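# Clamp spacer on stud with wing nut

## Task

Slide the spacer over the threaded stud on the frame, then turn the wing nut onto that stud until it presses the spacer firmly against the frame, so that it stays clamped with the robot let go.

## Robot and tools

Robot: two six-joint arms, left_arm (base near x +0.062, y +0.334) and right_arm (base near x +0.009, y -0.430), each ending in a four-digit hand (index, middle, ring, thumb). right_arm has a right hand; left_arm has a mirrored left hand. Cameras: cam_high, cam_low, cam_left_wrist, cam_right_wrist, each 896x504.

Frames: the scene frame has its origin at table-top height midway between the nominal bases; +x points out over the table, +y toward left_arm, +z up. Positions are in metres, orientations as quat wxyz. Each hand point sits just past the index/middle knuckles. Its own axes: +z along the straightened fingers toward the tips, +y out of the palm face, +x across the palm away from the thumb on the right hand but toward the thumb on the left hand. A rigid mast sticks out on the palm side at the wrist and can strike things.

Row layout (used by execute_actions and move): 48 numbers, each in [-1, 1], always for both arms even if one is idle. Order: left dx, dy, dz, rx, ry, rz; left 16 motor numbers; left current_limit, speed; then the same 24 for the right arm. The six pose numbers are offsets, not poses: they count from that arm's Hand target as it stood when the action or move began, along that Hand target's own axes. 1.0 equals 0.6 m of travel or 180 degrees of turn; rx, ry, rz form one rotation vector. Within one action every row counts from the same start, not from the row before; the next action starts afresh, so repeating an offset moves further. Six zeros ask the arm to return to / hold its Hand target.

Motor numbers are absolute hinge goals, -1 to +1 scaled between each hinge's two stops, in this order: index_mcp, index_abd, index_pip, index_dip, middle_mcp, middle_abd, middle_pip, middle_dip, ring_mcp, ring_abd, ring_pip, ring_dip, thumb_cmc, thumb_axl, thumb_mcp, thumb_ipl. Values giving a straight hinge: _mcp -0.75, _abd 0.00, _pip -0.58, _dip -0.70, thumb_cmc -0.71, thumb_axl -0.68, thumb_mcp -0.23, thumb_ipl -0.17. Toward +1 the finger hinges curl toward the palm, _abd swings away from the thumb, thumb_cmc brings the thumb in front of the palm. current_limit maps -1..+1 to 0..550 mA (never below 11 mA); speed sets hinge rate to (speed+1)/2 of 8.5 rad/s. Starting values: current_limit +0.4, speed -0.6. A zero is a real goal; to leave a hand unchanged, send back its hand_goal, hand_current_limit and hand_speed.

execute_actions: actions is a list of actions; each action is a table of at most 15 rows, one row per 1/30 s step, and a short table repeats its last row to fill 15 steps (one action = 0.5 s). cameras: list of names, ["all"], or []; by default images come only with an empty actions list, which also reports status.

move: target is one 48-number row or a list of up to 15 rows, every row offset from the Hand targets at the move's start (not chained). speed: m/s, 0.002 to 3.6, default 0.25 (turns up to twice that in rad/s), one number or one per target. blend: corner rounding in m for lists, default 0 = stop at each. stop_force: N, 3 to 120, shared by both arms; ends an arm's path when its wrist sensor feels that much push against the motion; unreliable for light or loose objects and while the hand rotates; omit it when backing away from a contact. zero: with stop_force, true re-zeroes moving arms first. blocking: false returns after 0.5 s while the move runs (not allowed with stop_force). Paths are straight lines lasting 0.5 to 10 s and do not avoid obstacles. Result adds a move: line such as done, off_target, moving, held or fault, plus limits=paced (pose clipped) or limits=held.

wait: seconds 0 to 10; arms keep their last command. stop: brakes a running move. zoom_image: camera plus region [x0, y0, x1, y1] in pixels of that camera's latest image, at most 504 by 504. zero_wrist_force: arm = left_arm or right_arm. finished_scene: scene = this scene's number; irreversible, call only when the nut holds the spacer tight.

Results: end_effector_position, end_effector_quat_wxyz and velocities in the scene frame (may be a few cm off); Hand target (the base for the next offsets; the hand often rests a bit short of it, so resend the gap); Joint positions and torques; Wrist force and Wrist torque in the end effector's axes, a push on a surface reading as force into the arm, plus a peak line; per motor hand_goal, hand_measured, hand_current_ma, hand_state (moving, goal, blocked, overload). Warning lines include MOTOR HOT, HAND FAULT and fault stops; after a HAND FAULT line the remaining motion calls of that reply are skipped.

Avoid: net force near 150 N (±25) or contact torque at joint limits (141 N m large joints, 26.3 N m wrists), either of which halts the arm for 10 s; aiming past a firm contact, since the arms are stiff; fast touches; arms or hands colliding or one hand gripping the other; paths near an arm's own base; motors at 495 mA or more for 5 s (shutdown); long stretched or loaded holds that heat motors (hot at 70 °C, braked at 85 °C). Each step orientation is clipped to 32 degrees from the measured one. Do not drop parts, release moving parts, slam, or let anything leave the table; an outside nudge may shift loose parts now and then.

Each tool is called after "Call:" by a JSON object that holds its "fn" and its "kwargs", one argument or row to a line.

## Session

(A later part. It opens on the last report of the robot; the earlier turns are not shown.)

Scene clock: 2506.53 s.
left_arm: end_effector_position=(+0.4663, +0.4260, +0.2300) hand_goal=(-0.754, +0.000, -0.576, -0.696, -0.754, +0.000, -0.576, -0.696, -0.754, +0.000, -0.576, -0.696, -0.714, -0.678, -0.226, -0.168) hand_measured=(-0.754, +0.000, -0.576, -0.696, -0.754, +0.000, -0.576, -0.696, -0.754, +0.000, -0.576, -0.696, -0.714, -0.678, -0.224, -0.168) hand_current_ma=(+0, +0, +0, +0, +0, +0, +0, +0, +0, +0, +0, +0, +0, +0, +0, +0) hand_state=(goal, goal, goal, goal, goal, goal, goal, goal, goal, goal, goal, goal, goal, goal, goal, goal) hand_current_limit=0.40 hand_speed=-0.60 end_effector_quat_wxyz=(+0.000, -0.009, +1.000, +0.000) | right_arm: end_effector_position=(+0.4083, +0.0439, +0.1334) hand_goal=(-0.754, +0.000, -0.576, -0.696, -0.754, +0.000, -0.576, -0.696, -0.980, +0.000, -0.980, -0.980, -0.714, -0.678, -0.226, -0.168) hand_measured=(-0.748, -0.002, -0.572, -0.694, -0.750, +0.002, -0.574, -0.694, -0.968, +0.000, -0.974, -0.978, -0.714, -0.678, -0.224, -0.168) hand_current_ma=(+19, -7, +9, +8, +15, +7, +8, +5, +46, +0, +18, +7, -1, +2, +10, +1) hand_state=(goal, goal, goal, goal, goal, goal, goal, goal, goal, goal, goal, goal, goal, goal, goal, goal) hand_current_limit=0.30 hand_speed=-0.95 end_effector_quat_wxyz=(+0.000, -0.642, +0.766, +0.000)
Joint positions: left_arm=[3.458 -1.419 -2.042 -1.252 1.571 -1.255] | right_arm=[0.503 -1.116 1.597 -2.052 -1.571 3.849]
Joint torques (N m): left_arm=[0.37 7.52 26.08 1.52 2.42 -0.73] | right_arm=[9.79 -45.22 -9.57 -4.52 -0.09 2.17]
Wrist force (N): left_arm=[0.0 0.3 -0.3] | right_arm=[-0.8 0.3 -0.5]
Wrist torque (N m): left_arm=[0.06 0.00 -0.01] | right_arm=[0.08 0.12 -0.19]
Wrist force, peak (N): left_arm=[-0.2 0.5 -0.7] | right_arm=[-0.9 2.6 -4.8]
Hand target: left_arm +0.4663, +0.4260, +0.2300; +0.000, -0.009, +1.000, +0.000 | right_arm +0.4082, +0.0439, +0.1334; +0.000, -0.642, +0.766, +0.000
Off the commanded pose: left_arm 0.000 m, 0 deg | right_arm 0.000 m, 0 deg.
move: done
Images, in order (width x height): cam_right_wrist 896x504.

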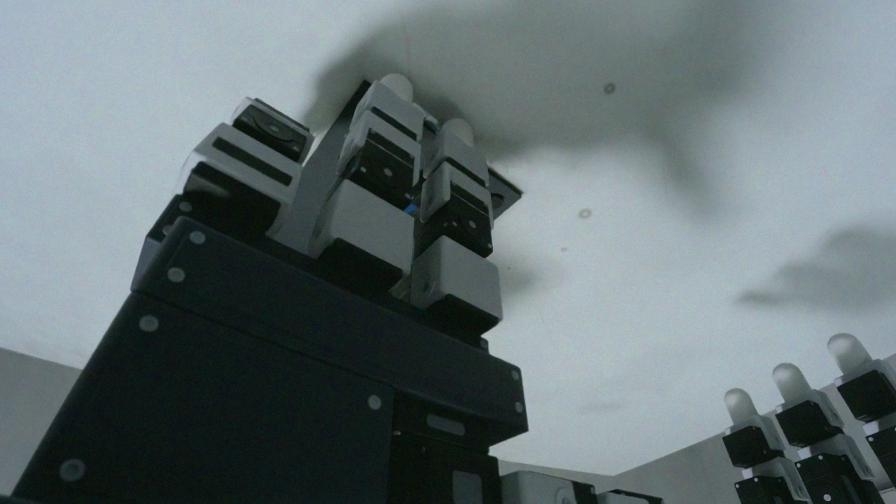

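Call:
{"fn": "move", "kwargs": {
  "target": [
    [0,0,0,0,0,0,-0.754,0,-0.576,-0.696,-0.754,0,-0.576,-0.696,-0.754,0,-0.576,-0.696,-0.714,-0.678,-0.226,-0.168,0.4,-0.6, 0,0.01,-0.06,0,0,0, -0.754,0,-0.576,-0.696,-0.754,0,-0.576,-0.696,-0.98,0,-0.98,-0.98,-0.714,-0.678,-0.226,-0.168,0.3,-0.95],
    [0,0,0,0,0,0,-0.754,0,-0.576,-0.696,-0.754,0,-0.576,-0.696,-0.754,0,-0.576,-0.696,-0.714,-0.678,-0.226,-0.168,0.4,-0.6, 0,0.01,-0.061,0,0,0, -0.754,-0.14,-0.576,-0.696,-0.754,0.14,-0.576,-0.696,-0.98,0,-0.98,-0.98,-0.714,-0.678,-0.226,-0.168,0.3,-0.8]
  ],
  "speed": 0.06,
  "cameras": ["cam_right_wrist","cam_low"]
}}

Call:
{"fn": "zoom_image", "kwargs": {
  "camera": "cam_right_wrist",
  "region": [350, 30, 570, 170]
}}

Scene clock: 2516.87 s.
left_arm: end_effector_position=(+0.4663, +0.4260, +0.2300) hand_goal=(-0.754, +0.000, -0.576, -0.696, -0.754, +0.000, -0.576, -0.696, -0.754, +0.000, -0.576, -0.696, -0.714, -0.678, -0.226, -0.168) hand_measured=(-0.754, +0.000, -0.576, -0.696, -0.754, +0.000, -0.576, -0.696, -0.754, +0.000, -0.576, -0.696, -0.714, -0.678, -0.224, -0.168) hand_current_ma=(+0, +0, +0, +0, +0, +0, +0, +0, +0, +0, +0, +0, +0, +0, +0, +0) hand_state=(goal, goal, goal, goal, goal, goal, goal, goal, goal, goal, goal, goal, goal, goal, goal, goal) hand_current_limit=0.40 hand_speed=-0.60 end_effector_quat_wxyz=(+0.000, -0.009, +1.000, +0.000) | right_arm: end_effector_position=(+0.4023, +0.0450, +0.1700) hand_goal=(-0.754, -0.140, -0.576, -0.696, -0.754, +0.140, -0.576, -0.696, -0.980, +0.000, -0.980, -0.980, -0.714, -0.678, -0.226, -0.168) hand_measured=(-0.748, -0.136, -0.572, -0.694, -0.750, +0.136, -0.574, -0.694, -0.968, +0.000, -0.974, -0.978, -0.714, -0.678, -0.224, -0.168) hand_current_ma=(+18, +11, +9, +8, +14, -11, +8, +5, +46, +0, +18, +7, -1, +2, +10, +1) hand_state=(goal, goal, goal, goal, goal, goal, goal, goal, goal, goal, goal, goal, goal, goal, goal, goal) hand_current_limit=0.30 hand_speed=-0.80 end_effector_quat_wxyz=(+0.000, -0.642, +0.766, +0.000)
Joint positions: left_arm=[3.458 -1.419 -2.042 -1.252 1.571 -1.255] | right_arm=[0.509 -1.161 1.561 -1.971 -1.571 3.856]
Joint torques (N m): left_arm=[0.73 7.21 26.12 1.51 2.34 -0.76] | right_arm=[9.79 -44.8 -31.81 -0.46 1.21 2.03]
Wrist force (N): left_arm=[0.0 0.3 -0.2] | right_arm=[-0.5 0.3 0.3]
Wrist torque (N m): left_arm=[0.06 -0.01 0.00] | right_arm=[0.01 0.06 -0.17]
Wrist force, peak (N): left_arm=[-0.1 0.5 -0.5] | right_arm=[-1.0 0.3 -0.8]
Hand target: left_arm +0.4663, +0.4260, +0.2300; +0.000, -0.009, +1.000, +0.000 | right_arm +0.4023, +0.0450, +0.1700; +0.000, -0.642, +0.766, +0.000
Off the commanded pose: left_arm 0.000 m, 0 deg | right_arm 0.000 m, 0 deg.
move: done
Images, in order (width x height): cam_low 896x504, cam_right_wrist 896x504.

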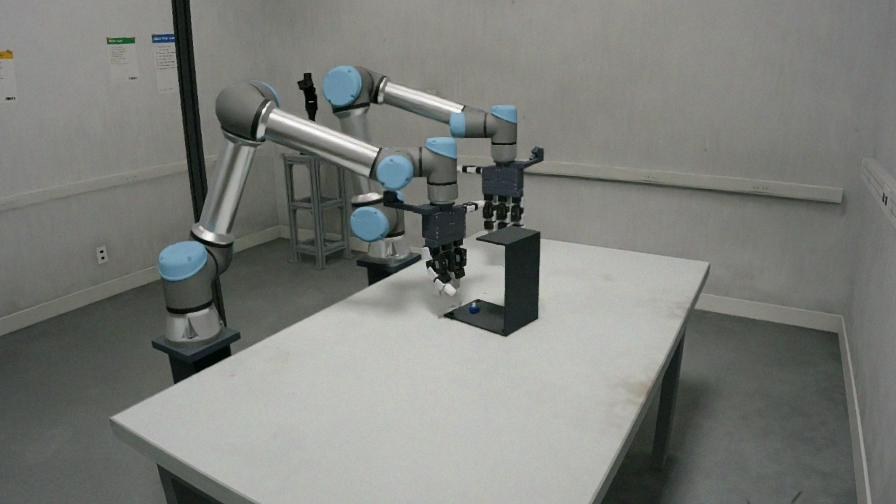

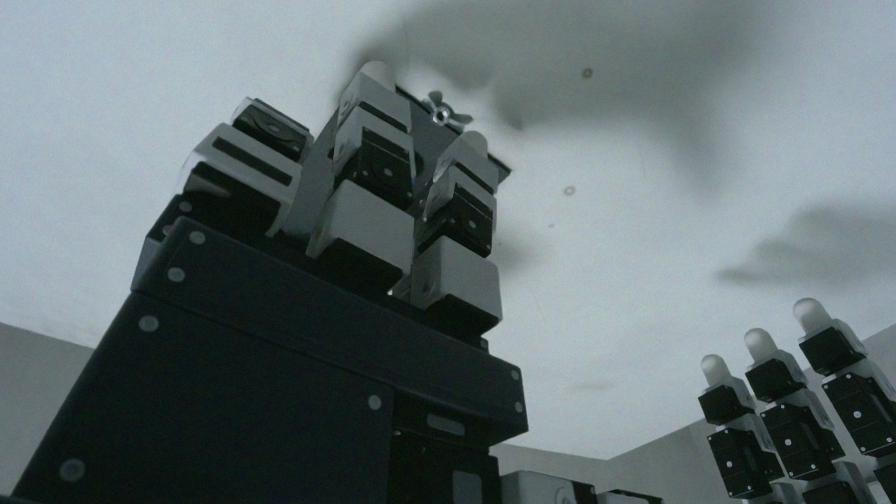

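Scaled by 2.291.

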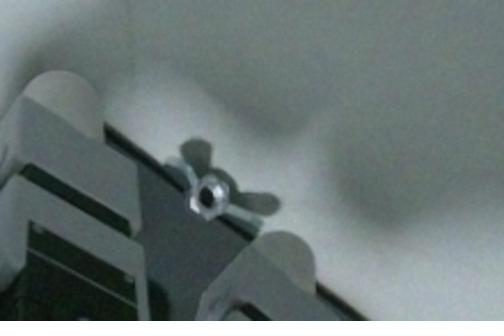

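Call:
{"fn": "move", "kwargs": {
  "target": [
    [0,0,0,0,0,0,-0.754,0,-0.576,-0.696,-0.754,0,-0.576,-0.696,-0.754,0,-0.576,-0.696,-0.714,-0.678,-0.226,-0.168,0.4,-0.6, -0.039,0.005,0,0,0,0, -0.754,-0.14,-0.576,-0.696,-0.754,0.14,-0.576,-0.696,-0.98,0,-0.98,-0.98,-0.714,-0.678,-0.226,-0.168,0.3,-0.8],
    [0,0,0,0,0,0,-0.754,0,-0.576,-0.696,-0.754,0,-0.576,-0.696,-0.754,0,-0.576,-0.696,-0.714,-0.678,-0.226,-0.168,0.4,-0.6, -0.039,0.005,0.0583,0,0,0, -0.754,-0.14,-0.576,-0.696,-0.754,0.14,-0.576,-0.696,-0.98,0,-0.98,-0.98,-0.714,-0.678,-0.226,-0.168,0.3,-0.8]
  ],
  "speed": 0.06,
  "cameras": ["cam_right_wrist"]
}}

Call:
{"fn": "zoom_image", "kwargs": {
  "camera": "cam_right_wrist",
  "region": [350, 30, 570, 170]
}}

Scene clock: 2568.70 s.
left_arm: end_effector_position=(+0.4663, +0.4260, +0.2300) hand_goal=(-0.754, +0.000, -0.576, -0.696, -0.754, +0.000, -0.576, -0.696, -0.754, +0.000, -0.576, -0.696, -0.714, -0.678, -0.226, -0.168) hand_measured=(-0.754, +0.000, -0.576, -0.696, -0.754, +0.000, -0.576, -0.696, -0.754, +0.000, -0.576, -0.696, -0.714, -0.678, -0.224, -0.168) hand_current_ma=(+0, +0, +0, +0, +0, +0, +0, +0, +0, +0, +0, +0, +0, +0, +0, +0) hand_state=(goal, goal, goal, goal, goal, goal, goal, goal, goal, goal, goal, goal, goal, goal, goal, goal) hand_current_limit=0.40 hand_speed=-0.60 end_effector_quat_wxyz=(+0.000, -0.009, +1.000, +0.000) | right_arm: end_effector_position=(+0.4034, +0.0685, +0.1352) hand_goal=(-0.754, -0.140, -0.576, -0.696, -0.754, +0.140, -0.576, -0.696, -0.980, +0.000, -0.980, -0.980, -0.714, -0.678, -0.226, -0.168) hand_measured=(-0.750, -0.136, -0.572, -0.694, -0.750, +0.136, -0.574, -0.694, -0.968, +0.000, -0.974, -0.978, -0.714, -0.678, -0.224, -0.168) hand_current_ma=(+17, +10, +9, +8, +14, -10, +8, +5, +46, +0, +18, +7, -1, +2, +10, +1) hand_state=(goal, goal, goal, goal, goal, goal, goal, goal, goal, goal, goal, goal, goal, goal, goal, goal) hand_current_limit=0.30 hand_speed=-0.80 end_effector_quat_wxyz=(+0.000, -0.642, +0.766, +0.000)
Joint positions: left_arm=[3.458 -1.419 -2.042 -1.252 1.571 -1.255] | right_arm=[0.54 -1.09 1.551 -2.032 -1.571 3.886]
Joint torques (N m): left_arm=[0.75 7.5 26.18 1.53 2.41 -0.75] | right_arm=[10.14 -34.84 -9.99 -4.42 -0.91 1.95]
Wrist force (N): left_arm=[-0.3 0.5 -0.3] | right_arm=[-0.7 0.3 -0.1]
Wrist torque (N m): left_arm=[0.10 0.04 -0.04] | right_arm=[0.06 0.09 -0.18]
Wrist force, peak (N): left_arm=[0.1 0.5 -0.7] | right_arm=[-0.8 0.5 -0.5]
Hand target: left_arm +0.4663, +0.4260, +0.2300; +0.000, -0.009, +1.000, +0.000 | right_arm +0.4034, +0.0686, +0.1350; +0.000, -0.642, +0.766, +0.000
Off the commanded pose: left_arm 0.000 m, 0 deg | right_arm 0.000 m, 0 deg.
move: done
Images, in order (width x height): cam_right_wrist 896x504.

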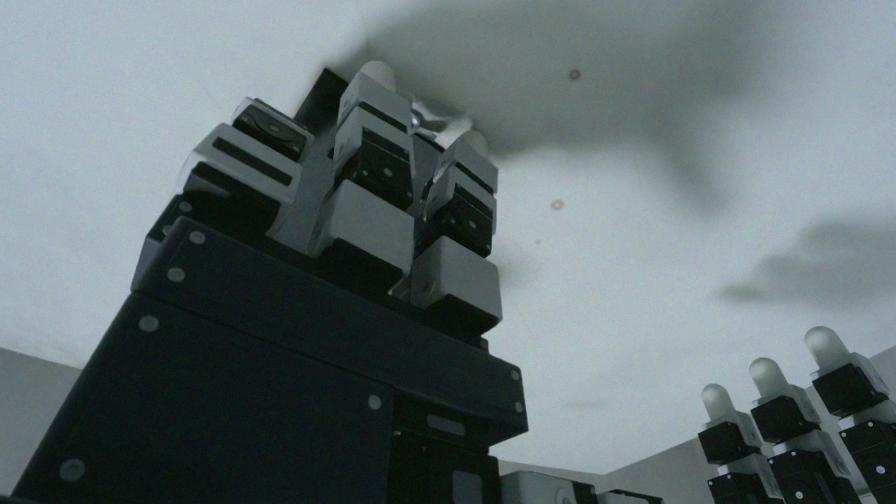

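Scaled by 2.291.

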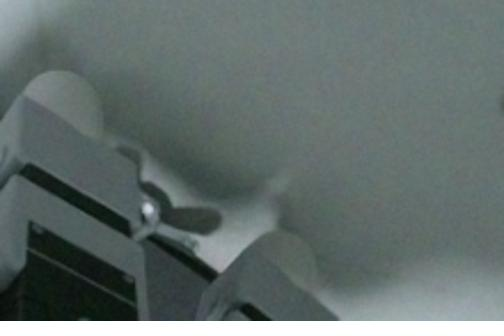

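Call:
{"fn": "move", "kwargs": {
  "target": [
    [0,0,0,0,0,0,-0.754,0,-0.576,-0.696,-0.754,0,-0.576,-0.696,-0.754,0,-0.576,-0.696,-0.714,-0.678,-0.226,-0.168,0.4,-0.6, 0.0013,0,0.0187,0,0,0, -0.754,-0.14,-0.576,-0.696,-0.754,0.14,-0.576,-0.696,-0.98,0,-0.98,-0.98,-0.714,-0.678,-0.226,-0.168,0.3,-0.8]
  ],
  "speed": 0.03
}}

Call:
{"fn": "move", "kwargs": {
  "target": [
    [0,0,0,0,0,0,-0.754,0,-0.576,-0.696,-0.754,0,-0.576,-0.696,-0.754,0,-0.576,-0.696,-0.714,-0.678,-0.226,-0.168,0.4,-0.6, 0,-0.0285,0,0,0,0, -0.754,-0.14,-0.576,-0.696,-0.754,0.14,-0.576,-0.696,-0.98,0,-0.98,-0.98,-0.714,-0.678,-0.226,-0.168,0.3,-0.8]
  ],
  "speed": 0.008,
  "stop_force": 3,
  "cameras": ["cam_right_wrist"]
}}

Call:
{"fn": "zoom_image", "kwargs": {
  "camera": "cam_right_wrist",
  "region": [350, 30, 570, 170]
}}

Scene clock: 2581.73 s.
left_arm: end_effector_position=(+0.4663, +0.4260, +0.2300) hand_goal=(-0.754, +0.000, -0.576, -0.696, -0.754, +0.000, -0.576, -0.696, -0.754, +0.000, -0.576, -0.696, -0.714, -0.678, -0.226, -0.168) hand_measured=(-0.754, +0.000, -0.576, -0.696, -0.754, +0.000, -0.576, -0.696, -0.754, +0.000, -0.576, -0.696, -0.714, -0.678, -0.224, -0.168) hand_current_ma=(+0, +0, +0, +0, +0, +0, +0, +0, +0, +0, +0, +0, +0, +0, +0, +0) hand_state=(goal, goal, goal, goal, goal, goal, goal, goal, goal, goal, goal, goal, goal, goal, goal, goal) hand_current_limit=0.40 hand_speed=-0.60 end_effector_quat_wxyz=(+0.000, -0.009, +1.000, +0.000) | right_arm: end_effector_position=(+0.4032, +0.0678, +0.1239) hand_goal=(-0.754, -0.140, -0.576, -0.696, -0.754, +0.140, -0.576, -0.696, -0.980, +0.000, -0.980, -0.980, -0.714, -0.678, -0.226, -0.168) hand_measured=(-0.750, -0.136, -0.572, -0.694, -0.750, +0.136, -0.574, -0.694, -0.968, +0.000, -0.974, -0.978, -0.714, -0.678, -0.224, -0.168) hand_current_ma=(+17, +10, +9, +8, +14, -10, +8, +5, +46, +0, +18, +7, -1, +2, +10, +1) hand_state=(goal, goal, goal, goal, goal, goal, goal, goal, goal, goal, goal, goal, goal, goal, goal, goal) hand_current_limit=0.30 hand_speed=-0.80 end_effector_quat_wxyz=(+0.000, -0.642, +0.766, +0.000)
Joint positions: left_arm=[3.458 -1.419 -2.042 -1.252 1.571 -1.255] | right_arm=[0.539 -1.079 1.566 -2.058 -1.571 3.885]
Joint torques (N m): left_arm=[0.84 7.9 26.72 1.61 2.39 -0.77] | right_arm=[-10.87 -33.31 -10.35 -4.46 1.17 -2.15]
Wrist force (N): left_arm=[-0.1 0.3 -0.3] | right_arm=[-0.5 0.1 -0.4]
Wrist torque (N m): left_arm=[0.07 0.00 -0.02] | right_arm=[0.05 0.08 -0.06]
Wrist force, peak (N): left_arm=[0.1 0.6 -0.5] | right_arm=[-0.8 0.4 -0.6]
Hand target: left_arm +0.4663, +0.4260, +0.2300; +0.000, -0.009, +1.000, +0.000 | right_arm +0.4032, +0.0678, +0.1238; +0.000, -0.642, +0.766, +0.000
Off the commanded pose: left_arm 0.000 m, 0 deg | right_arm 0.000 m, 0 deg.
move: done

Scene clock: 2584.80 s.
left_arm: end_effector_position=(+0.4663, +0.4260, +0.2300) hand_goal=(-0.754, +0.000, -0.576, -0.696, -0.754, +0.000, -0.576, -0.696, -0.754, +0.000, -0.576, -0.696, -0.714, -0.678, -0.226, -0.168) hand_measured=(-0.754, +0.000, -0.576, -0.696, -0.754, +0.000, -0.576, -0.696, -0.754, +0.000, -0.576, -0.696, -0.714, -0.678, -0.224, -0.168) hand_current_ma=(+0, +0, +0, +0, +0, +0, +0, +0, +0, +0, +0, +0, +0, +0, +0, +0) hand_state=(goal, goal, goal, goal, goal, goal, goal, goal, goal, goal, goal, goal, goal, goal, goal, goal) hand_current_limit=0.40 hand_speed=-0.60 end_effector_quat_wxyz=(+0.000, -0.009, +1.000, +0.000) | right_arm: end_effector_position=(+0.4201, +0.0648, +0.1238) hand_goal=(-0.754, -0.140, -0.576, -0.696, -0.754, +0.140, -0.576, -0.696, -0.980, +0.000, -0.980, -0.980, -0.714, -0.678, -0.226, -0.168) hand_measured=(-0.750, -0.136, -0.572, -0.694, -0.746, +0.136, -0.574, -0.694, -0.968, +0.000, -0.974, -0.978, -0.714, -0.678, -0.224, -0.168) hand_current_ma=(+17, +10, +9, +8, +28, -10, +9, +5, +46, +0, +18, +7, -1, +2, +10, +1) hand_state=(goal, goal, goal, goal, goal, goal, goal, goal, goal, goal, goal, goal, goal, goal, goal, goal) hand_current_limit=0.30 hand_speed=-0.80 end_effector_quat_wxyz=(+0.000, -0.642, +0.766, +0.000)
Joint positions: left_arm=[3.458 -1.419 -2.042 -1.252 1.571 -1.255] | right_arm=[0.521 -1.057 1.532 -2.046 -1.571 3.868]
Joint torques (N m): left_arm=[0.59 7.27 25.75 1.44 2.5 -0.78] | right_arm=[-11.39 -34.83 -31.05 -0.51 1.15 -2.14]
Wrist force (N): left_arm=[0.0 0.4 -0.4] | right_arm=[-0.7 0.7 -0.4]
Wrist torque (N m): left_arm=[0.09 -0.02 0.00] | right_arm=[0.04 0.11 -0.05]
Wrist force, peak (N): left_arm=[-0.1 0.6 -0.5] | right_arm=[-0.7 0.9 -0.7]
Hand target: left_arm +0.4663, +0.4260, +0.2300; +0.000, -0.009, +1.000, +0.000 | right_arm +0.4201, +0.0648, +0.1238; +0.000, -0.642, +0.766, +0.000
Off the commanded pose: left_arm 0.000 m, 0 deg | right_arm 0.000 m, 0 deg.
move: done
Images, in order (width x height): cam_right_wrist 896x504.

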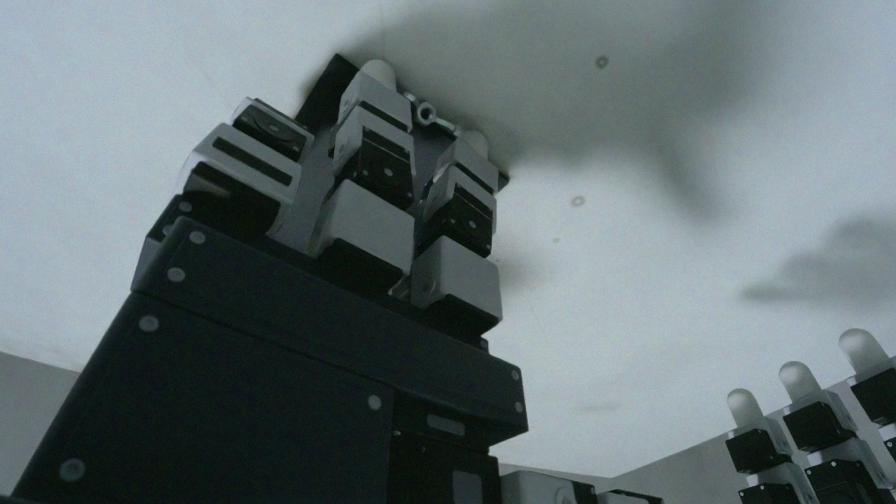

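Scaled by 2.291.

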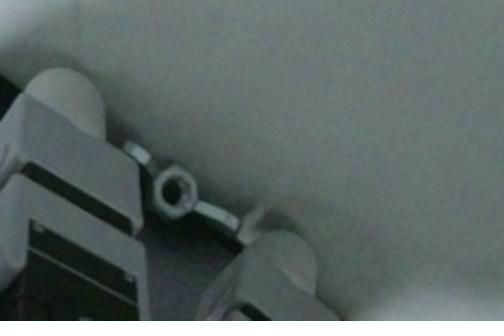

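Call:
{"fn": "move", "kwargs": {
  "target": [
    [0,0,0,0,0,0,-0.754,0,-0.576,-0.696,-0.754,0,-0.576,-0.696,-0.754,0,-0.576,-0.696,-0.714,-0.678,-0.226,-0.168,0.4,-0.6, 0.0012,-0.0017,0,0,0,0, -0.754,-0.14,-0.576,-0.696,-0.754,0.14,-0.576,-0.696,-0.98,0,-0.98,-0.98,-0.714,-0.678,-0.226,-0.168,0.3,-0.8]
  ],
  "speed": 0.008,
  "stop_force": 3
}}

Call:
{"fn": "move", "kwargs": {
  "target": [
    [0,0,0,0,0,0,-0.754,0,-0.576,-0.696,-0.754,0,-0.576,-0.696,-0.754,0,-0.576,-0.696,-0.714,-0.678,-0.226,-0.168,0.4,-0.6, 0,0,0,0,0,0, -0.754,0.0,-0.576,-0.696,-0.754,0.0,-0.576,-0.696,-0.98,0,-0.98,-0.98,-0.714,-0.678,-0.226,-0.168,0.3,-0.95]
  ],
  "speed": 0.02,
  "cameras": ["cam_right_wrist"]
}}

Call:
{"fn": "zoom_image", "kwargs": {
  "camera": "cam_right_wrist",
  "region": [350, 30, 570, 170]
}}

Scene clock: 2600.10 s.
left_arm: end_effector_position=(+0.4663, +0.4260, +0.2300) hand_goal=(-0.754, +0.000, -0.576, -0.696, -0.754, +0.000, -0.576, -0.696, -0.754, +0.000, -0.576, -0.696, -0.714, -0.678, -0.226, -0.168) hand_measured=(-0.754, +0.000, -0.576, -0.696, -0.754, +0.000, -0.576, -0.696, -0.754, +0.000, -0.576, -0.696, -0.714, -0.678, -0.224, -0.168) hand_current_ma=(+0, +0, +0, +0, +0, +0, +0, +0, +0, +0, +0, +0, +0, +0, +0, +0) hand_state=(goal, goal, goal, goal, goal, goal, goal, goal, goal, goal, goal, goal, goal, goal, goal, goal) hand_current_limit=0.40 hand_speed=-0.60 end_effector_quat_wxyz=(+0.000, -0.009, +1.000, +0.000) | right_arm: end_effector_position=(+0.4210, +0.0639, +0.1238) hand_goal=(-0.754, -0.140, -0.576, -0.696, -0.754, +0.140, -0.576, -0.696, -0.980, +0.000, -0.980, -0.980, -0.714, -0.678, -0.226, -0.168) hand_measured=(-0.746, -0.140, -0.572, -0.694, -0.742, +0.136, -0.572, -0.694, -0.968, +0.000, -0.974, -0.978, -0.714, -0.678, -0.224, -0.168) hand_current_ma=(+27, +0, +9, +8, +43, -10, +16, +5, +46, +0, +18, +7, -1, +2, +10, +1) hand_state=(goal, goal, goal, goal, goal, goal, goal, goal, goal, goal, goal, goal, goal, goal, goal, goal) hand_current_limit=0.30 hand_speed=-0.80 end_effector_quat_wxyz=(+0.000, -0.642, +0.766, +0.000)
Joint positions: left_arm=[3.458 -1.419 -2.042 -1.252 1.571 -1.255] | right_arm=[0.52 -1.057 1.532 -2.046 -1.571 3.866]
Joint torques (N m): left_arm=[0.54 7.54 27.01 1.42 2.45 -0.77] | right_arm=[-11.96 -34.89 -31.52 -0.34 1.39 -2.13]
Wrist force (N): left_arm=[0.0 0.2 -0.3] | right_arm=[-1.4 1.3 -1.2]
Wrist torque (N m): left_arm=[0.06 -0.01 -0.01] | right_arm=[0.05 0.07 -0.10]
Wrist force, peak (N): left_arm=[-0.1 0.6 -0.5] | right_arm=[-1.5 1.5 -1.1]
Hand target: left_arm +0.4663, +0.4260, +0.2300; +0.000, -0.009, +1.000, +0.000 | right_arm +0.4210, +0.0639, +0.1238; +0.000, -0.642, +0.766, +0.000
Off the commanded pose: left_arm 0.000 m, 0 deg | right_arm 0.000 m, 0 deg.
move: done

Scene clock: 2600.80 s.
left_arm: end_effector_position=(+0.4663, +0.4260, +0.2300) hand_goal=(-0.754, +0.000, -0.576, -0.696, -0.754, +0.000, -0.576, -0.696, -0.754, +0.000, -0.576, -0.696, -0.714, -0.678, -0.226, -0.168) hand_measured=(-0.754, +0.000, -0.576, -0.696, -0.754, +0.000, -0.576, -0.696, -0.754, +0.000, -0.576, -0.696, -0.714, -0.678, -0.224, -0.168) hand_current_ma=(+0, +0, +0, +0, +0, +0, +0, +0, +0, +0, +0, +0, +0, +0, +0, +0) hand_state=(goal, goal, goal, goal, goal, goal, goal, goal, goal, goal, goal, goal, goal, goal, goal, goal) hand_current_limit=0.40 hand_speed=-0.60 end_effector_quat_wxyz=(+0.000, -0.009, +1.000, +0.000) | right_arm: end_effector_position=(+0.4210, +0.0639, +0.1238) hand_goal=(-0.754, +0.000, -0.576, -0.696, -0.754, +0.000, -0.576, -0.696, -0.980, +0.000, -0.980, -0.980, -0.714, -0.678, -0.226, -0.168) hand_measured=(-0.744, -0.064, -0.572, -0.694, -0.740, +0.068, -0.570, -0.694, -0.968, +0.000, -0.974, -0.978, -0.714, -0.678, -0.224, -0.168) hand_current_ma=(+39, -218, +13, +8, +52, +230, +20, +5, +46, +0, +18, +7, -1, +2, +10, +1) hand_state=(goal, moving, goal, goal, goal, moving, goal, goal, goal, goal, goal, goal, goal, goal, goal, goal) hand_current_limit=0.30 hand_speed=-0.95 end_effector_quat_wxyz=(+0.000, -0.642, +0.766, +0.000)
Joint positions: left_arm=[3.458 -1.419 -2.042 -1.252 1.571 -1.255] | right_arm=[0.52 -1.057 1.532 -2.046 -1.571 3.866]
Joint torques (N m): left_arm=[0.85 7.25 26.04 1.56 2.44 -0.85] | right_arm=[-10.64 -34.7 -31.75 -0.97 1.48 -2.07]
Wrist force (N): left_arm=[0.0 0.2 -0.3] | right_arm=[-0.5 1.7 -1.5]
Wrist torque (N m): left_arm=[0.06 0.00 -0.01] | right_arm=[0.07 0.11 -0.03]
Wrist force, peak (N): left_arm=[-0.3 0.4 -0.5] | right_arm=[-0.7 1.6 -1.6]
Hand target: left_arm +0.4663, +0.4260, +0.2300; +0.000, -0.009, +1.000, +0.000 | right_arm +0.4210, +0.0639, +0.1238; +0.000, -0.642, +0.766, +0.000
Off the commanded pose: left_arm 0.000 m, 0 deg | right_arm 0.000 m, 0 deg.
move: done
Images, in order (width x height): cam_right_wrist 896x504.

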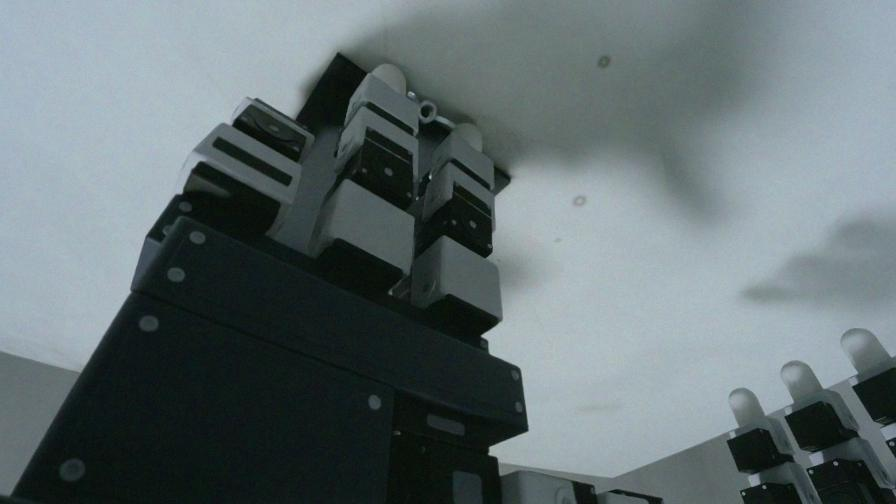

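Scaled by 2.291.

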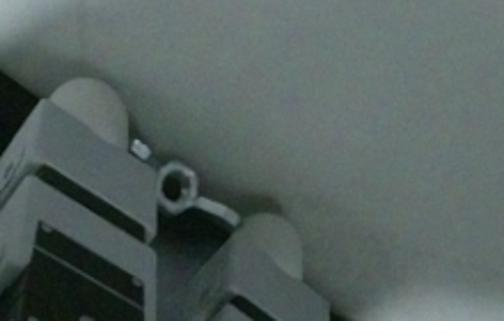

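Call:
{"fn": "move", "kwargs": {
  "target": [
    [0,0,0,0,0,0,-0.754,0,-0.576,-0.696,-0.754,0,-0.576,-0.696,-0.754,0,-0.576,-0.696,-0.714,-0.678,-0.226,-0.168,0.4,-0.6, 0,0,0,0,0,0, -0.754,0.1,-0.576,-0.696,-0.754,-0.1,-0.576,-0.696,-0.98,0,-0.98,-0.98,-0.714,-0.678,-0.226,-0.168,0.3,-0.95]
  ],
  "speed": 0.02,
  "cameras": ["cam_right_wrist"]
}}

Call:
{"fn": "zoom_image", "kwargs": {
  "camera": "cam_right_wrist",
  "region": [350, 30, 570, 170]
}}

Scene clock: 2607.57 s.
left_arm: end_effector_position=(+0.4663, +0.4260, +0.2300) hand_goal=(-0.754, +0.000, -0.576, -0.696, -0.754, +0.000, -0.576, -0.696, -0.754, +0.000, -0.576, -0.696, -0.714, -0.678, -0.226, -0.168) hand_measured=(-0.754, +0.000, -0.576, -0.696, -0.754, +0.000, -0.576, -0.696, -0.754, +0.000, -0.576, -0.696, -0.714, -0.678, -0.224, -0.168) hand_current_ma=(+0, +0, +0, +0, +0, +0, +0, +0, +0, +0, +0, +0, +0, +0, +0, +0) hand_state=(goal, goal, goal, goal, goal, goal, goal, goal, goal, goal, goal, goal, goal, goal, goal, goal) hand_current_limit=0.40 hand_speed=-0.60 end_effector_quat_wxyz=(+0.000, -0.009, +1.000, +0.000) | right_arm: end_effector_position=(+0.4210, +0.0639, +0.1238) hand_goal=(-0.754, +0.100, -0.576, -0.696, -0.754, -0.100, -0.576, -0.696, -0.980, +0.000, -0.980, -0.980, -0.714, -0.678, -0.226, -0.168) hand_measured=(-0.744, -0.062, -0.572, -0.694, -0.740, +0.064, -0.570, -0.694, -0.968, +0.000, -0.974, -0.978, -0.714, -0.678, -0.224, -0.168) hand_current_ma=(+39, -357, +13, +8, +52, +357, +20, +5, +46, +0, +18, +7, -1, +2, +10, +1) hand_state=(goal, blocked, goal, goal, goal, blocked, goal, goal, goal, goal, goal, goal, goal, goal, goal, goal) hand_current_limit=0.30 hand_speed=-0.95 end_effector_quat_wxyz=(+0.000, -0.642, +0.766, +0.000)
Joint positions: left_arm=[3.458 -1.419 -2.042 -1.252 1.571 -1.255] | right_arm=[0.52 -1.057 1.532 -2.046 -1.571 3.866]
Joint torques (N m): left_arm=[0.33 7.09 26.13 1.5 2.53 -0.72] | right_arm=[-7.4 -35.06 -31.09 -3.53 1.7 -1.95]
Wrist force (N): left_arm=[-0.2 0.4 -0.2] | right_arm=[-0.4 1.6 -1.4]
Wrist torque (N m): left_arm=[0.08 0.02 -0.02] | right_arm=[0.05 0.07 -0.03]
Wrist force, peak (N): left_arm=[-0.1 0.4 -0.7] | right_arm=[-0.6 1.7 -1.9]
Hand target: left_arm +0.4663, +0.4260, +0.2300; +0.000, -0.009, +1.000, +0.000 | right_arm +0.4210, +0.0639, +0.1238; +0.000, -0.642, +0.766, +0.000
Off the commanded pose: left_arm 0.000 m, 0 deg | right_arm 0.000 m, 0 deg.
move: done
Images, in order (width x height): cam_right_wrist 896x504.

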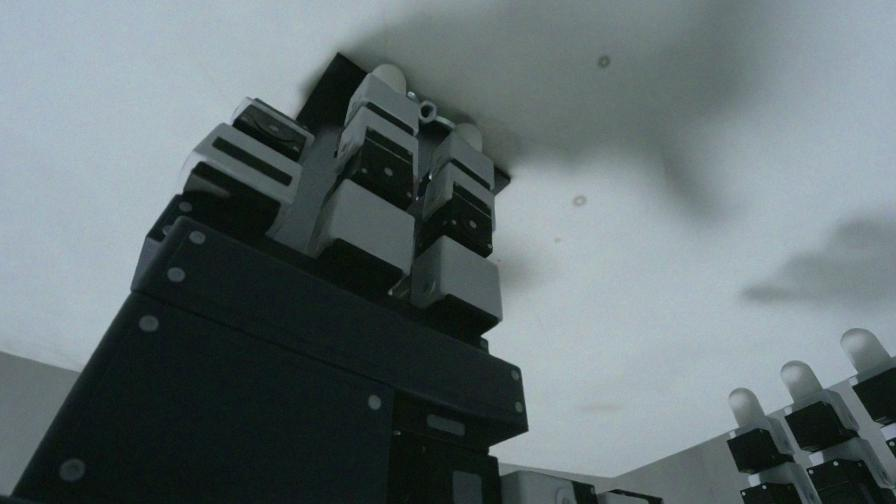

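Scaled by 2.291.

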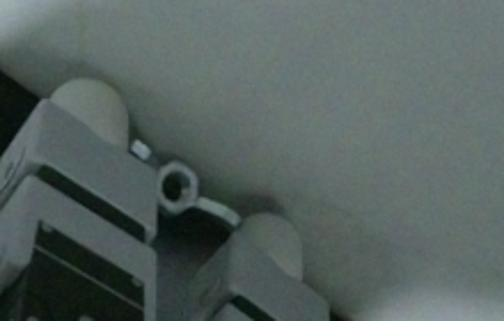

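Call:
{"fn": "move", "kwargs": {
  "target": [
    [0,0,0,0,0,0,-0.754,0,-0.576,-0.696,-0.754,0,-0.576,-0.696,-0.754,0,-0.576,-0.696,-0.714,-0.678,-0.226,-0.168,0.4,-0.6, 0,0,-0.0167,0,0,0, -0.754,0.1,-0.576,-0.696,-0.754,-0.1,-0.576,-0.696,-0.98,0,-0.98,-0.98,-0.714,-0.678,-0.226,-0.168,0.3,-0.95]
  ],
  "speed": 0.01,
  "cameras": ["cam_right_wrist"]
}}

Call:
{"fn": "zoom_image", "kwargs": {
  "camera": "cam_right_wrist",
  "region": [350, 30, 570, 170]
}}

Scene clock: 2615.40 s.
left_arm: end_effector_position=(+0.4663, +0.4260, +0.2300) hand_goal=(-0.754, +0.000, -0.576, -0.696, -0.754, +0.000, -0.576, -0.696, -0.754, +0.000, -0.576, -0.696, -0.714, -0.678, -0.226, -0.168) hand_measured=(-0.754, +0.000, -0.576, -0.696, -0.754, +0.000, -0.576, -0.696, -0.754, +0.000, -0.576, -0.696, -0.714, -0.678, -0.224, -0.168) hand_current_ma=(+0, +0, +0, +0, +0, +0, +0, +0, +0, +0, +0, +0, +0, +0, +0, +0) hand_state=(goal, goal, goal, goal, goal, goal, goal, goal, goal, goal, goal, goal, goal, goal, goal, goal) hand_current_limit=0.40 hand_speed=-0.60 end_effector_quat_wxyz=(+0.000, -0.009, +1.000, +0.000) | right_arm: end_effector_position=(+0.4210, +0.0639, +0.1336) hand_goal=(-0.754, +0.100, -0.576, -0.696, -0.754, -0.100, -0.576, -0.696, -0.980, +0.000, -0.980, -0.980, -0.714, -0.678, -0.226, -0.168) hand_measured=(-0.750, -0.062, -0.574, -0.694, -0.746, +0.064, -0.572, -0.694, -0.968, +0.000, -0.974, -0.978, -0.714, -0.678, -0.224, -0.168) hand_current_ma=(+13, -357, +7, +7, +25, +357, +13, +5, +46, +0, +18, +7, -1, +2, +10, +1) hand_state=(goal, blocked, goal, goal, goal, blocked, goal, goal, goal, goal, goal, goal, goal, goal, goal, goal) hand_current_limit=0.30 hand_speed=-0.95 end_effector_quat_wxyz=(+0.000, -0.642, +0.766, +0.000)
Joint positions: left_arm=[3.458 -1.419 -2.042 -1.252 1.571 -1.255] | right_arm=[0.52 -1.067 1.52 -2.024 -1.571 3.866]
Joint torques (N m): left_arm=[0.66 7.39 26.07 1.52 2.53 -0.85] | right_arm=[-3.12 -47.28 -31.97 -0.42 1.71 -1.67]
Wrist force (N): left_arm=[0.2 0.4 -0.4] | right_arm=[-0.5 0.5 0.0]
Wrist torque (N m): left_arm=[0.09 -0.04 0.01] | right_arm=[0.06 0.08 -0.04]
Wrist force, peak (N): left_arm=[-0.1 0.5 -0.6] | right_arm=[-0.7 2.2 -1.4]
Hand target: left_arm +0.4663, +0.4260, +0.2300; +0.000, -0.009, +1.000, +0.000 | right_arm +0.4210, +0.0639, +0.1338; +0.000, -0.642, +0.766, +0.000
Off the commanded pose: left_arm 0.000 m, 0 deg | right_arm 0.000 m, 0 deg.
move: done
Images, in order (width x height): cam_right_wrist 896x504.

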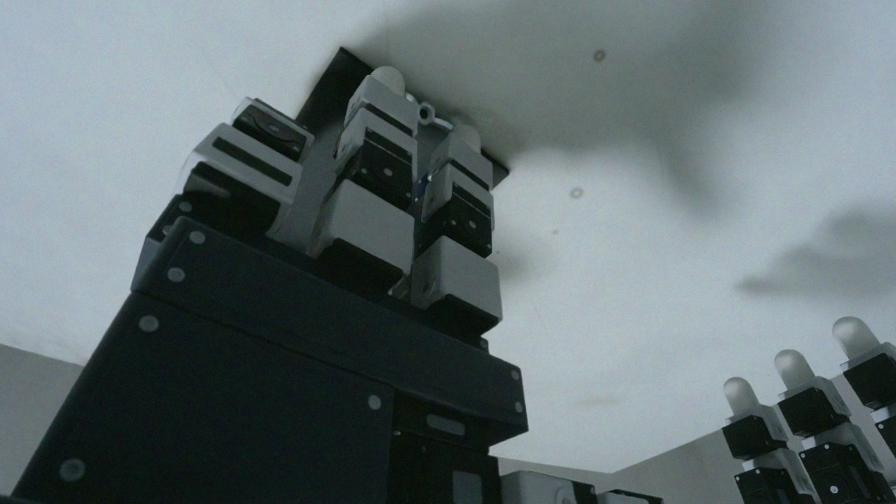

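Scaled by 2.291.

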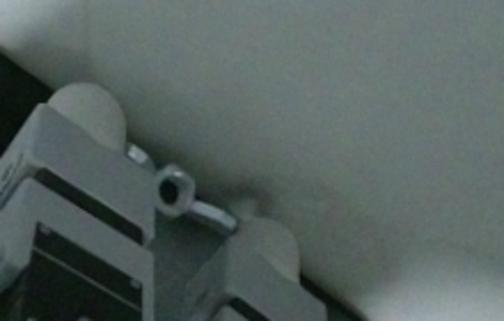

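Call:
{"fn": "move", "kwargs": {
  "target": [
    [0,0,0,0,0,0,-0.754,0,-0.576,-0.696,-0.754,0,-0.576,-0.696,-0.754,0,-0.576,-0.696,-0.714,-0.678,-0.226,-0.168,0.4,-0.6, 0,0,-0.0167,0,0,0, -0.754,0.1,-0.576,-0.696,-0.754,-0.1,-0.576,-0.696,-0.98,0,-0.98,-0.98,-0.714,-0.678,-0.226,-0.168,0.3,-0.95],
    [0,0,0,0,0,0,-0.754,0,-0.576,-0.696,-0.754,0,-0.576,-0.696,-0.754,0,-0.576,-0.696,-0.714,-0.678,-0.226,-0.168,0.4,-0.6, 0,-0.04,-0.0167,0,0,0, -0.754,0.1,-0.576,-0.696,-0.754,-0.1,-0.576,-0.696,-0.98,0,-0.98,-0.98,-0.714,-0.678,-0.226,-0.168,0.3,-0.95]
  ],
  "speed": 0.03,
  "cameras": ["cam_right_wrist"]
}}

Call:
{"fn": "zoom_image", "kwargs": {
  "camera": "cam_right_wrist",
  "region": [350, 30, 570, 170]
}}

Scene clock: 2648.50 s.
left_arm: end_effector_position=(+0.4663, +0.4260, +0.2300) hand_goal=(-0.754, +0.000, -0.576, -0.696, -0.754, +0.000, -0.576, -0.696, -0.754, +0.000, -0.576, -0.696, -0.714, -0.678, -0.226, -0.168) hand_measured=(-0.754, +0.000, -0.576, -0.696, -0.754, +0.000, -0.576, -0.696, -0.754, +0.000, -0.576, -0.696, -0.714, -0.678, -0.224, -0.168) hand_current_ma=(+0, +0, +0, +0, +0, +0, +0, +0, +0, +0, +0, +0, +0, +0, +0, +0) hand_state=(goal, goal, goal, goal, goal, goal, goal, goal, goal, goal, goal, goal, goal, goal, goal, goal) hand_current_limit=0.40 hand_speed=-0.60 end_effector_quat_wxyz=(+0.000, -0.009, +1.000, +0.000) | right_arm: end_effector_position=(+0.4444, +0.0598, +0.1438) hand_goal=(-0.754, +0.100, -0.576, -0.696, -0.754, -0.100, -0.576, -0.696, -0.980, +0.000, -0.980, -0.980, -0.714, -0.678, -0.226, -0.168) hand_measured=(-0.750, -0.062, -0.574, -0.694, -0.748, +0.064, -0.572, -0.694, -0.968, +0.000, -0.974, -0.978, -0.714, -0.678, -0.224, -0.168) hand_current_ma=(+11, -358, +7, +7, +24, +357, +13, +5, +46, +0, +18, +7, -1, +2, +10, +1) hand_state=(goal, blocked, goal, goal, goal, blocked, goal, goal, goal, goal, goal, goal, goal, goal, goal, goal) hand_current_limit=0.30 hand_speed=-0.95 end_effector_quat_wxyz=(+0.000, -0.642, +0.766, +0.000)
Joint positions: left_arm=[3.458 -1.419 -2.042 -1.252 1.571 -1.255] | right_arm=[0.496 -1.046 1.457 -1.982 -1.571 3.843]
Joint torques (N m): left_arm=[0.45 8.15 26.53 1.5 2.5 -0.84] | right_arm=[-11.47 -34.99 -32.49 -0.6 0.91 -2.27]
Wrist force (N): left_arm=[0.0 0.4 -0.6] | right_arm=[-0.5 0.5 -0.2]
Wrist torque (N m): left_arm=[0.10 -0.02 0.00] | right_arm=[0.09 0.09 -0.03]
Wrist force, peak (N): left_arm=[0.1 0.6 -0.5] | right_arm=[-1.1 0.4 -0.1]
Hand target: left_arm +0.4663, +0.4260, +0.2300; +0.000, -0.009, +1.000, +0.000 | right_arm +0.4446, +0.0597, +0.1438; +0.000, -0.642, +0.766, +0.000
Off the commanded pose: left_arm 0.000 m, 0 deg | right_arm 0.000 m, 0 deg.
move: done
Images, in order (width x height): cam_right_wrist 896x504.

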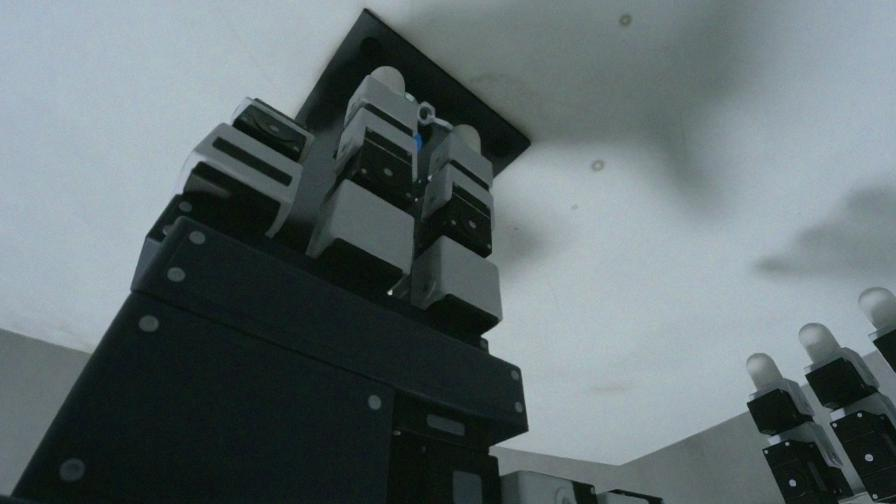

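Scaled by 2.291.

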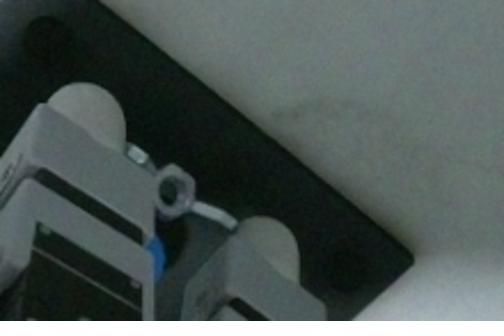

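Call:
{"fn": "move", "kwargs": {
  "target": [
    [0,0,0,0,0,0,-0.754,0,-0.576,-0.696,-0.754,0,-0.576,-0.696,-0.754,0,-0.576,-0.696,-0.714,-0.678,-0.226,-0.168,0.4,-0.6, 0,0,0.017,0,0,0, -0.754,0.1,-0.576,-0.696,-0.754,-0.1,-0.576,-0.696,-0.98,0,-0.98,-0.98,-0.714,-0.678,-0.226,-0.168,0.3,-0.95]
  ],
  "speed": 0.015
}}

Call:
{"fn": "move", "kwargs": {
  "target": [
    [0,0,0,0,0,0,-0.754,0,-0.576,-0.696,-0.754,0,-0.576,-0.696,-0.754,0,-0.576,-0.696,-0.714,-0.678,-0.226,-0.168,0.4,-0.6, 0,0,0.0075,0,0,0, -0.754,0.1,-0.576,-0.696,-0.754,-0.1,-0.576,-0.696,-0.98,0,-0.98,-0.98,-0.714,-0.678,-0.226,-0.168,0.3,-0.95]
  ],
  "speed": 0.003,
  "stop_force": 3,
  "cameras": ["cam_right_wrist"]
}}

Call:
{"fn": "zoom_image", "kwargs": {
  "camera": "cam_right_wrist",
  "region": [350, 30, 570, 170]
}}

Scene clock: 2659.53 s.
left_arm: end_effector_position=(+0.4663, +0.4260, +0.2300) hand_goal=(-0.754, +0.000, -0.576, -0.696, -0.754, +0.000, -0.576, -0.696, -0.754, +0.000, -0.576, -0.696, -0.714, -0.678, -0.226, -0.168) hand_measured=(-0.754, +0.000, -0.576, -0.696, -0.754, +0.000, -0.576, -0.696, -0.754, +0.000, -0.576, -0.696, -0.714, -0.678, -0.224, -0.168) hand_current_ma=(+0, +0, +0, +0, +0, +0, +0, +0, +0, +0, +0, +0, +0, +0, +0, +0) hand_state=(goal, goal, goal, goal, goal, goal, goal, goal, goal, goal, goal, goal, goal, goal, goal, goal) hand_current_limit=0.40 hand_speed=-0.60 end_effector_quat_wxyz=(+0.000, -0.009, +1.000, +0.000) | right_arm: end_effector_position=(+0.4446, +0.0597, +0.1338) hand_goal=(-0.754, +0.100, -0.576, -0.696, -0.754, -0.100, -0.576, -0.696, -0.980, +0.000, -0.980, -0.980, -0.714, -0.678, -0.226, -0.168) hand_measured=(-0.750, -0.062, -0.574, -0.694, -0.748, +0.064, -0.572, -0.694, -0.968, +0.000, -0.974, -0.978, -0.714, -0.678, -0.224, -0.168) hand_current_ma=(+11, -358, +7, +7, +24, +357, +13, +5, +46, +0, +18, +7, -1, +2, +10, +1) hand_state=(goal, blocked, goal, goal, goal, blocked, goal, goal, goal, goal, goal, goal, goal, goal, goal, goal) hand_current_limit=0.30 hand_speed=-0.95 end_effector_quat_wxyz=(+0.000, -0.642, +0.766, +0.000)
Joint positions: left_arm=[3.458 -1.419 -2.042 -1.252 1.571 -1.255] | right_arm=[0.496 -1.036 1.469 -2.004 -1.571 3.842]
Joint torques (N m): left_arm=[1.23 7.1 26.09 1.51 2.56 -0.81] | right_arm=[-10.36 -36.22 -10.85 -4.79 -0.82 -2.04]
Wrist force (N): left_arm=[-0.1 0.3 -0.4] | right_arm=[-0.6 0.3 -0.2]
Wrist torque (N m): left_arm=[0.08 -0.01 -0.01] | right_arm=[0.07 0.09 -0.05]
Wrist force, peak (N): left_arm=[0.0 0.4 -0.7] | right_arm=[-1.1 0.7 -0.1]
Hand target: left_arm +0.4663, +0.4260, +0.2300; +0.000, -0.009, +1.000, +0.000 | right_arm +0.4446, +0.0597, +0.1336; +0.000, -0.642, +0.766, +0.000
Off the commanded pose: left_arm 0.000 m, 0 deg | right_arm 0.000 m, 0 deg.
move: done

Scene clock: 2661.70 s.
left_arm: end_effector_position=(+0.4663, +0.4260, +0.2300) hand_goal=(-0.754, +0.000, -0.576, -0.696, -0.754, +0.000, -0.576, -0.696, -0.754, +0.000, -0.576, -0.696, -0.714, -0.678, -0.226, -0.168) hand_measured=(-0.754, +0.000, -0.576, -0.696, -0.754, +0.000, -0.576, -0.696, -0.754, +0.000, -0.576, -0.696, -0.714, -0.678, -0.224, -0.168) hand_current_ma=(+0, +0, +0, +0, +0, +0, +0, +0, +0, +0, +0, +0, +0, +0, +0, +0) hand_state=(goal, goal, goal, goal, goal, goal, goal, goal, goal, goal, goal, goal, goal, goal, goal, goal) hand_current_limit=0.40 hand_speed=-0.60 end_effector_quat_wxyz=(+0.000, -0.009, +1.000, +0.000) | right_arm: end_effector_position=(+0.4446, +0.0597, +0.1292) hand_goal=(-0.754, +0.100, -0.576, -0.696, -0.754, -0.100, -0.576, -0.696, -0.980, +0.000, -0.980, -0.980, -0.714, -0.678, -0.226, -0.168) hand_measured=(-0.750, -0.062, -0.574, -0.694, -0.748, +0.064, -0.572, -0.694, -0.968, +0.000, -0.974, -0.978, -0.714, -0.678, -0.224, -0.168) hand_current_ma=(+11, -358, +7, +7, +24, +357, +13, +5, +46, +0, +18, +7, -1, +2, +10, +1) hand_state=(goal, blocked, goal, goal, goal, blocked, goal, goal, goal, goal, goal, goal, goal, goal, goal, goal) hand_current_limit=0.30 hand_speed=-0.95 end_effector_quat_wxyz=(+0.000, -0.642, +0.766, +0.000)
Joint positions: left_arm=[3.458 -1.419 -2.042 -1.252 1.571 -1.255] | right_arm=[0.496 -1.031 1.474 -2.014 -1.571 3.842]
Joint torques (N m): left_arm=[0.85 7.39 26.35 1.5 2.59 -0.76] | right_arm=[-10.25 -40.89 -17.02 -1.35 -1.08 -1.82]
Wrist force (N): left_arm=[0.3 0.3 -0.5] | right_arm=[-0.8 0.9 -3.2]
Wrist torque (N m): left_arm=[0.07 -0.05 0.02] | right_arm=[0.28 0.09 -0.06]
Wrist force, peak (N): left_arm=[0.3 0.6 -0.5] | right_arm=[-0.9 0.8 -3.4]
Hand target: left_arm +0.4663, +0.4260, +0.2300; +0.000, -0.009, +1.000, +0.000 | right_arm +0.4446, +0.0597, +0.1293; +0.000, -0.642, +0.766, +0.000
Off the commanded pose: left_arm 0.000 m, 0 deg | right_arm 0.000 m, 0 deg.
move: contact (right_arm)
Images, in order (width x height): cam_right_wrist 896x504.

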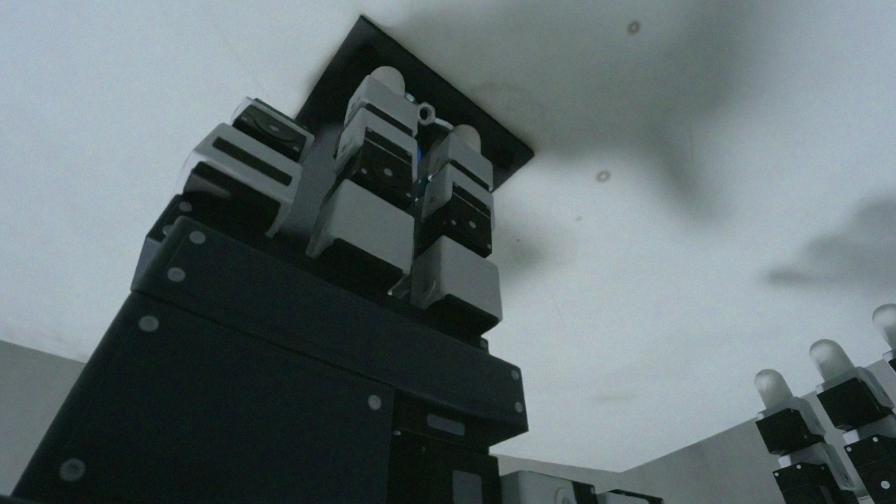

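Scaled by 2.291.

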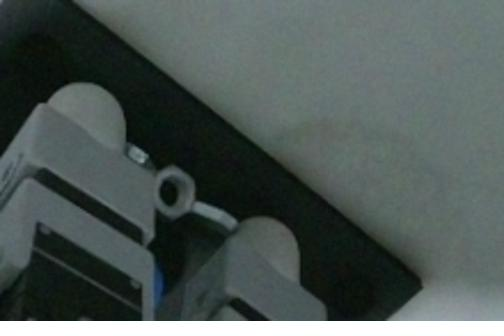

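Call:
{"fn": "move", "kwargs": {
  "target": [
    [0,0,0,0,0,0,-0.754,0,-0.576,-0.696,-0.754,0,-0.576,-0.696,-0.754,0,-0.576,-0.696,-0.714,-0.678,-0.226,-0.168,0.4,-0.6, 0,0,-0.0006,0,0,0, -0.754,0.1,-0.576,-0.696,-0.754,-0.1,-0.576,-0.696,-0.98,0,-0.98,-0.98,-0.714,-0.678,-0.226,-0.168,0.3,-0.95],
    [0,0,0,0,0,0,-0.754,0,-0.576,-0.696,-0.754,0,-0.576,-0.696,-0.754,0,-0.576,-0.696,-0.714,-0.678,-0.226,-0.168,0.4,-0.6, 0,0,-0.0006,0,0,0, -0.754,-0.1,-0.576,-0.696,-0.754,0.1,-0.576,-0.696,-0.98,0,-0.98,-0.98,-0.714,-0.678,-0.226,-0.168,0.3,-0.95],
    [0,0,0,0,0,0,-0.754,0,-0.576,-0.696,-0.754,0,-0.576,-0.696,-0.754,0,-0.576,-0.696,-0.714,-0.678,-0.226,-0.168,0.4,-0.6, 0,0,-0.0006,0,0,0, -0.754,-0.14,-0.576,-0.696,-0.754,0.14,-0.576,-0.696,-0.98,0,-0.98,-0.98,-0.714,-0.678,-0.226,-0.168,0.3,-0.95]
  ],
  "speed": 0.01,
  "cameras": ["cam_right_wrist"]
}}

Call:
{"fn": "zoom_image", "kwargs": {
  "camera": "cam_right_wrist",
  "region": [350, 30, 570, 170]
}}

Scene clock: 2676.20 s.
left_arm: end_effector_position=(+0.4663, +0.4260, +0.2300) hand_goal=(-0.754, +0.000, -0.576, -0.696, -0.754, +0.000, -0.576, -0.696, -0.754, +0.000, -0.576, -0.696, -0.714, -0.678, -0.226, -0.168) hand_measured=(-0.754, +0.000, -0.576, -0.696, -0.754, +0.000, -0.576, -0.696, -0.754, +0.000, -0.576, -0.696, -0.714, -0.678, -0.224, -0.168) hand_current_ma=(+0, +0, +0, +0, +0, +0, +0, +0, +0, +0, +0, +0, +0, +0, +0, +0) hand_state=(goal, goal, goal, goal, goal, goal, goal, goal, goal, goal, goal, goal, goal, goal, goal, goal) hand_current_limit=0.40 hand_speed=-0.60 end_effector_quat_wxyz=(+0.000, -0.009, +1.000, +0.000) | right_arm: end_effector_position=(+0.4446, +0.0597, +0.1296) hand_goal=(-0.754, -0.140, -0.576, -0.696, -0.754, +0.140, -0.576, -0.696, -0.980, +0.000, -0.980, -0.980, -0.714, -0.678, -0.226, -0.168) hand_measured=(-0.750, -0.136, -0.574, -0.694, -0.748, +0.136, -0.572, -0.694, -0.968, +0.000, -0.974, -0.978, -0.714, -0.678, -0.224, -0.168) hand_current_ma=(+11, +11, +7, +7, +19, -12, +10, +5, +46, +0, +18, +7, -1, +2, +10, +1) hand_state=(goal, goal, goal, goal, goal, goal, goal, goal, goal, goal, goal, goal, goal, goal, goal, goal) hand_current_limit=0.30 hand_speed=-0.95 end_effector_quat_wxyz=(+0.000, -0.642, +0.766, +0.000)
Joint positions: left_arm=[3.458 -1.419 -2.042 -1.252 1.571 -1.255] | right_arm=[0.496 -1.031 1.474 -2.013 -1.571 3.842]
Joint torques (N m): left_arm=[0.18 7.52 26.13 1.5 2.7 -0.8] | right_arm=[-10.03 -49.32 -31.14 -0.38 -1.04 -1.89]
Wrist force (N): left_arm=[0.2 0.1 -0.4] | right_arm=[-0.6 0.5 -0.4]
Wrist torque (N m): left_arm=[0.05 -0.03 0.01] | right_arm=[0.10 0.08 -0.04]
Wrist force, peak (N): left_arm=[0.1 0.7 -0.3] | right_arm=[-0.9 0.9 -3.4]
Hand target: left_arm +0.4663, +0.4260, +0.2300; +0.000, -0.009, +1.000, +0.000 | right_arm +0.4446, +0.0597, +0.1296; +0.000, -0.642, +0.766, +0.000
Off the commanded pose: left_arm 0.000 m, 0 deg | right_arm 0.000 m, 0 deg.
move: done
Images, in order (width x height): cam_right_wrist 896x504.

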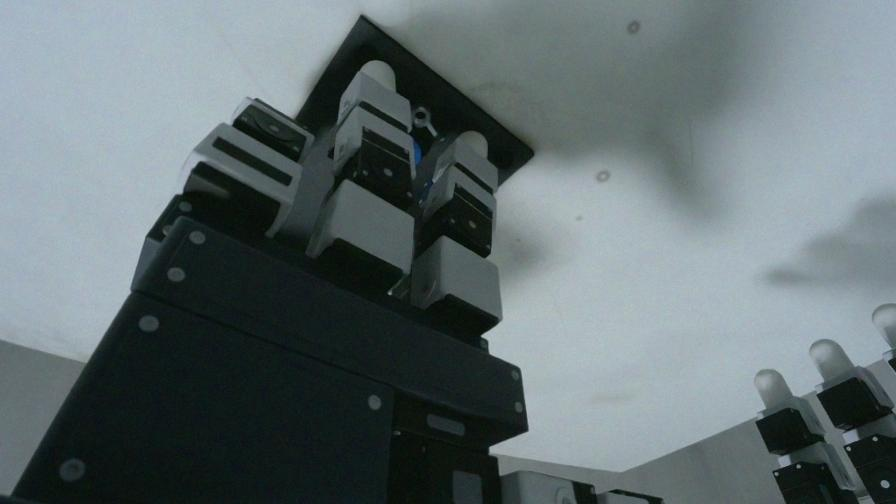

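Scaled by 2.291.

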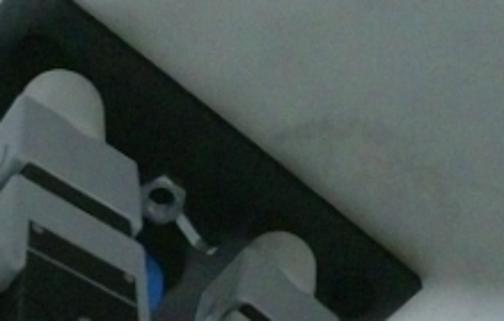

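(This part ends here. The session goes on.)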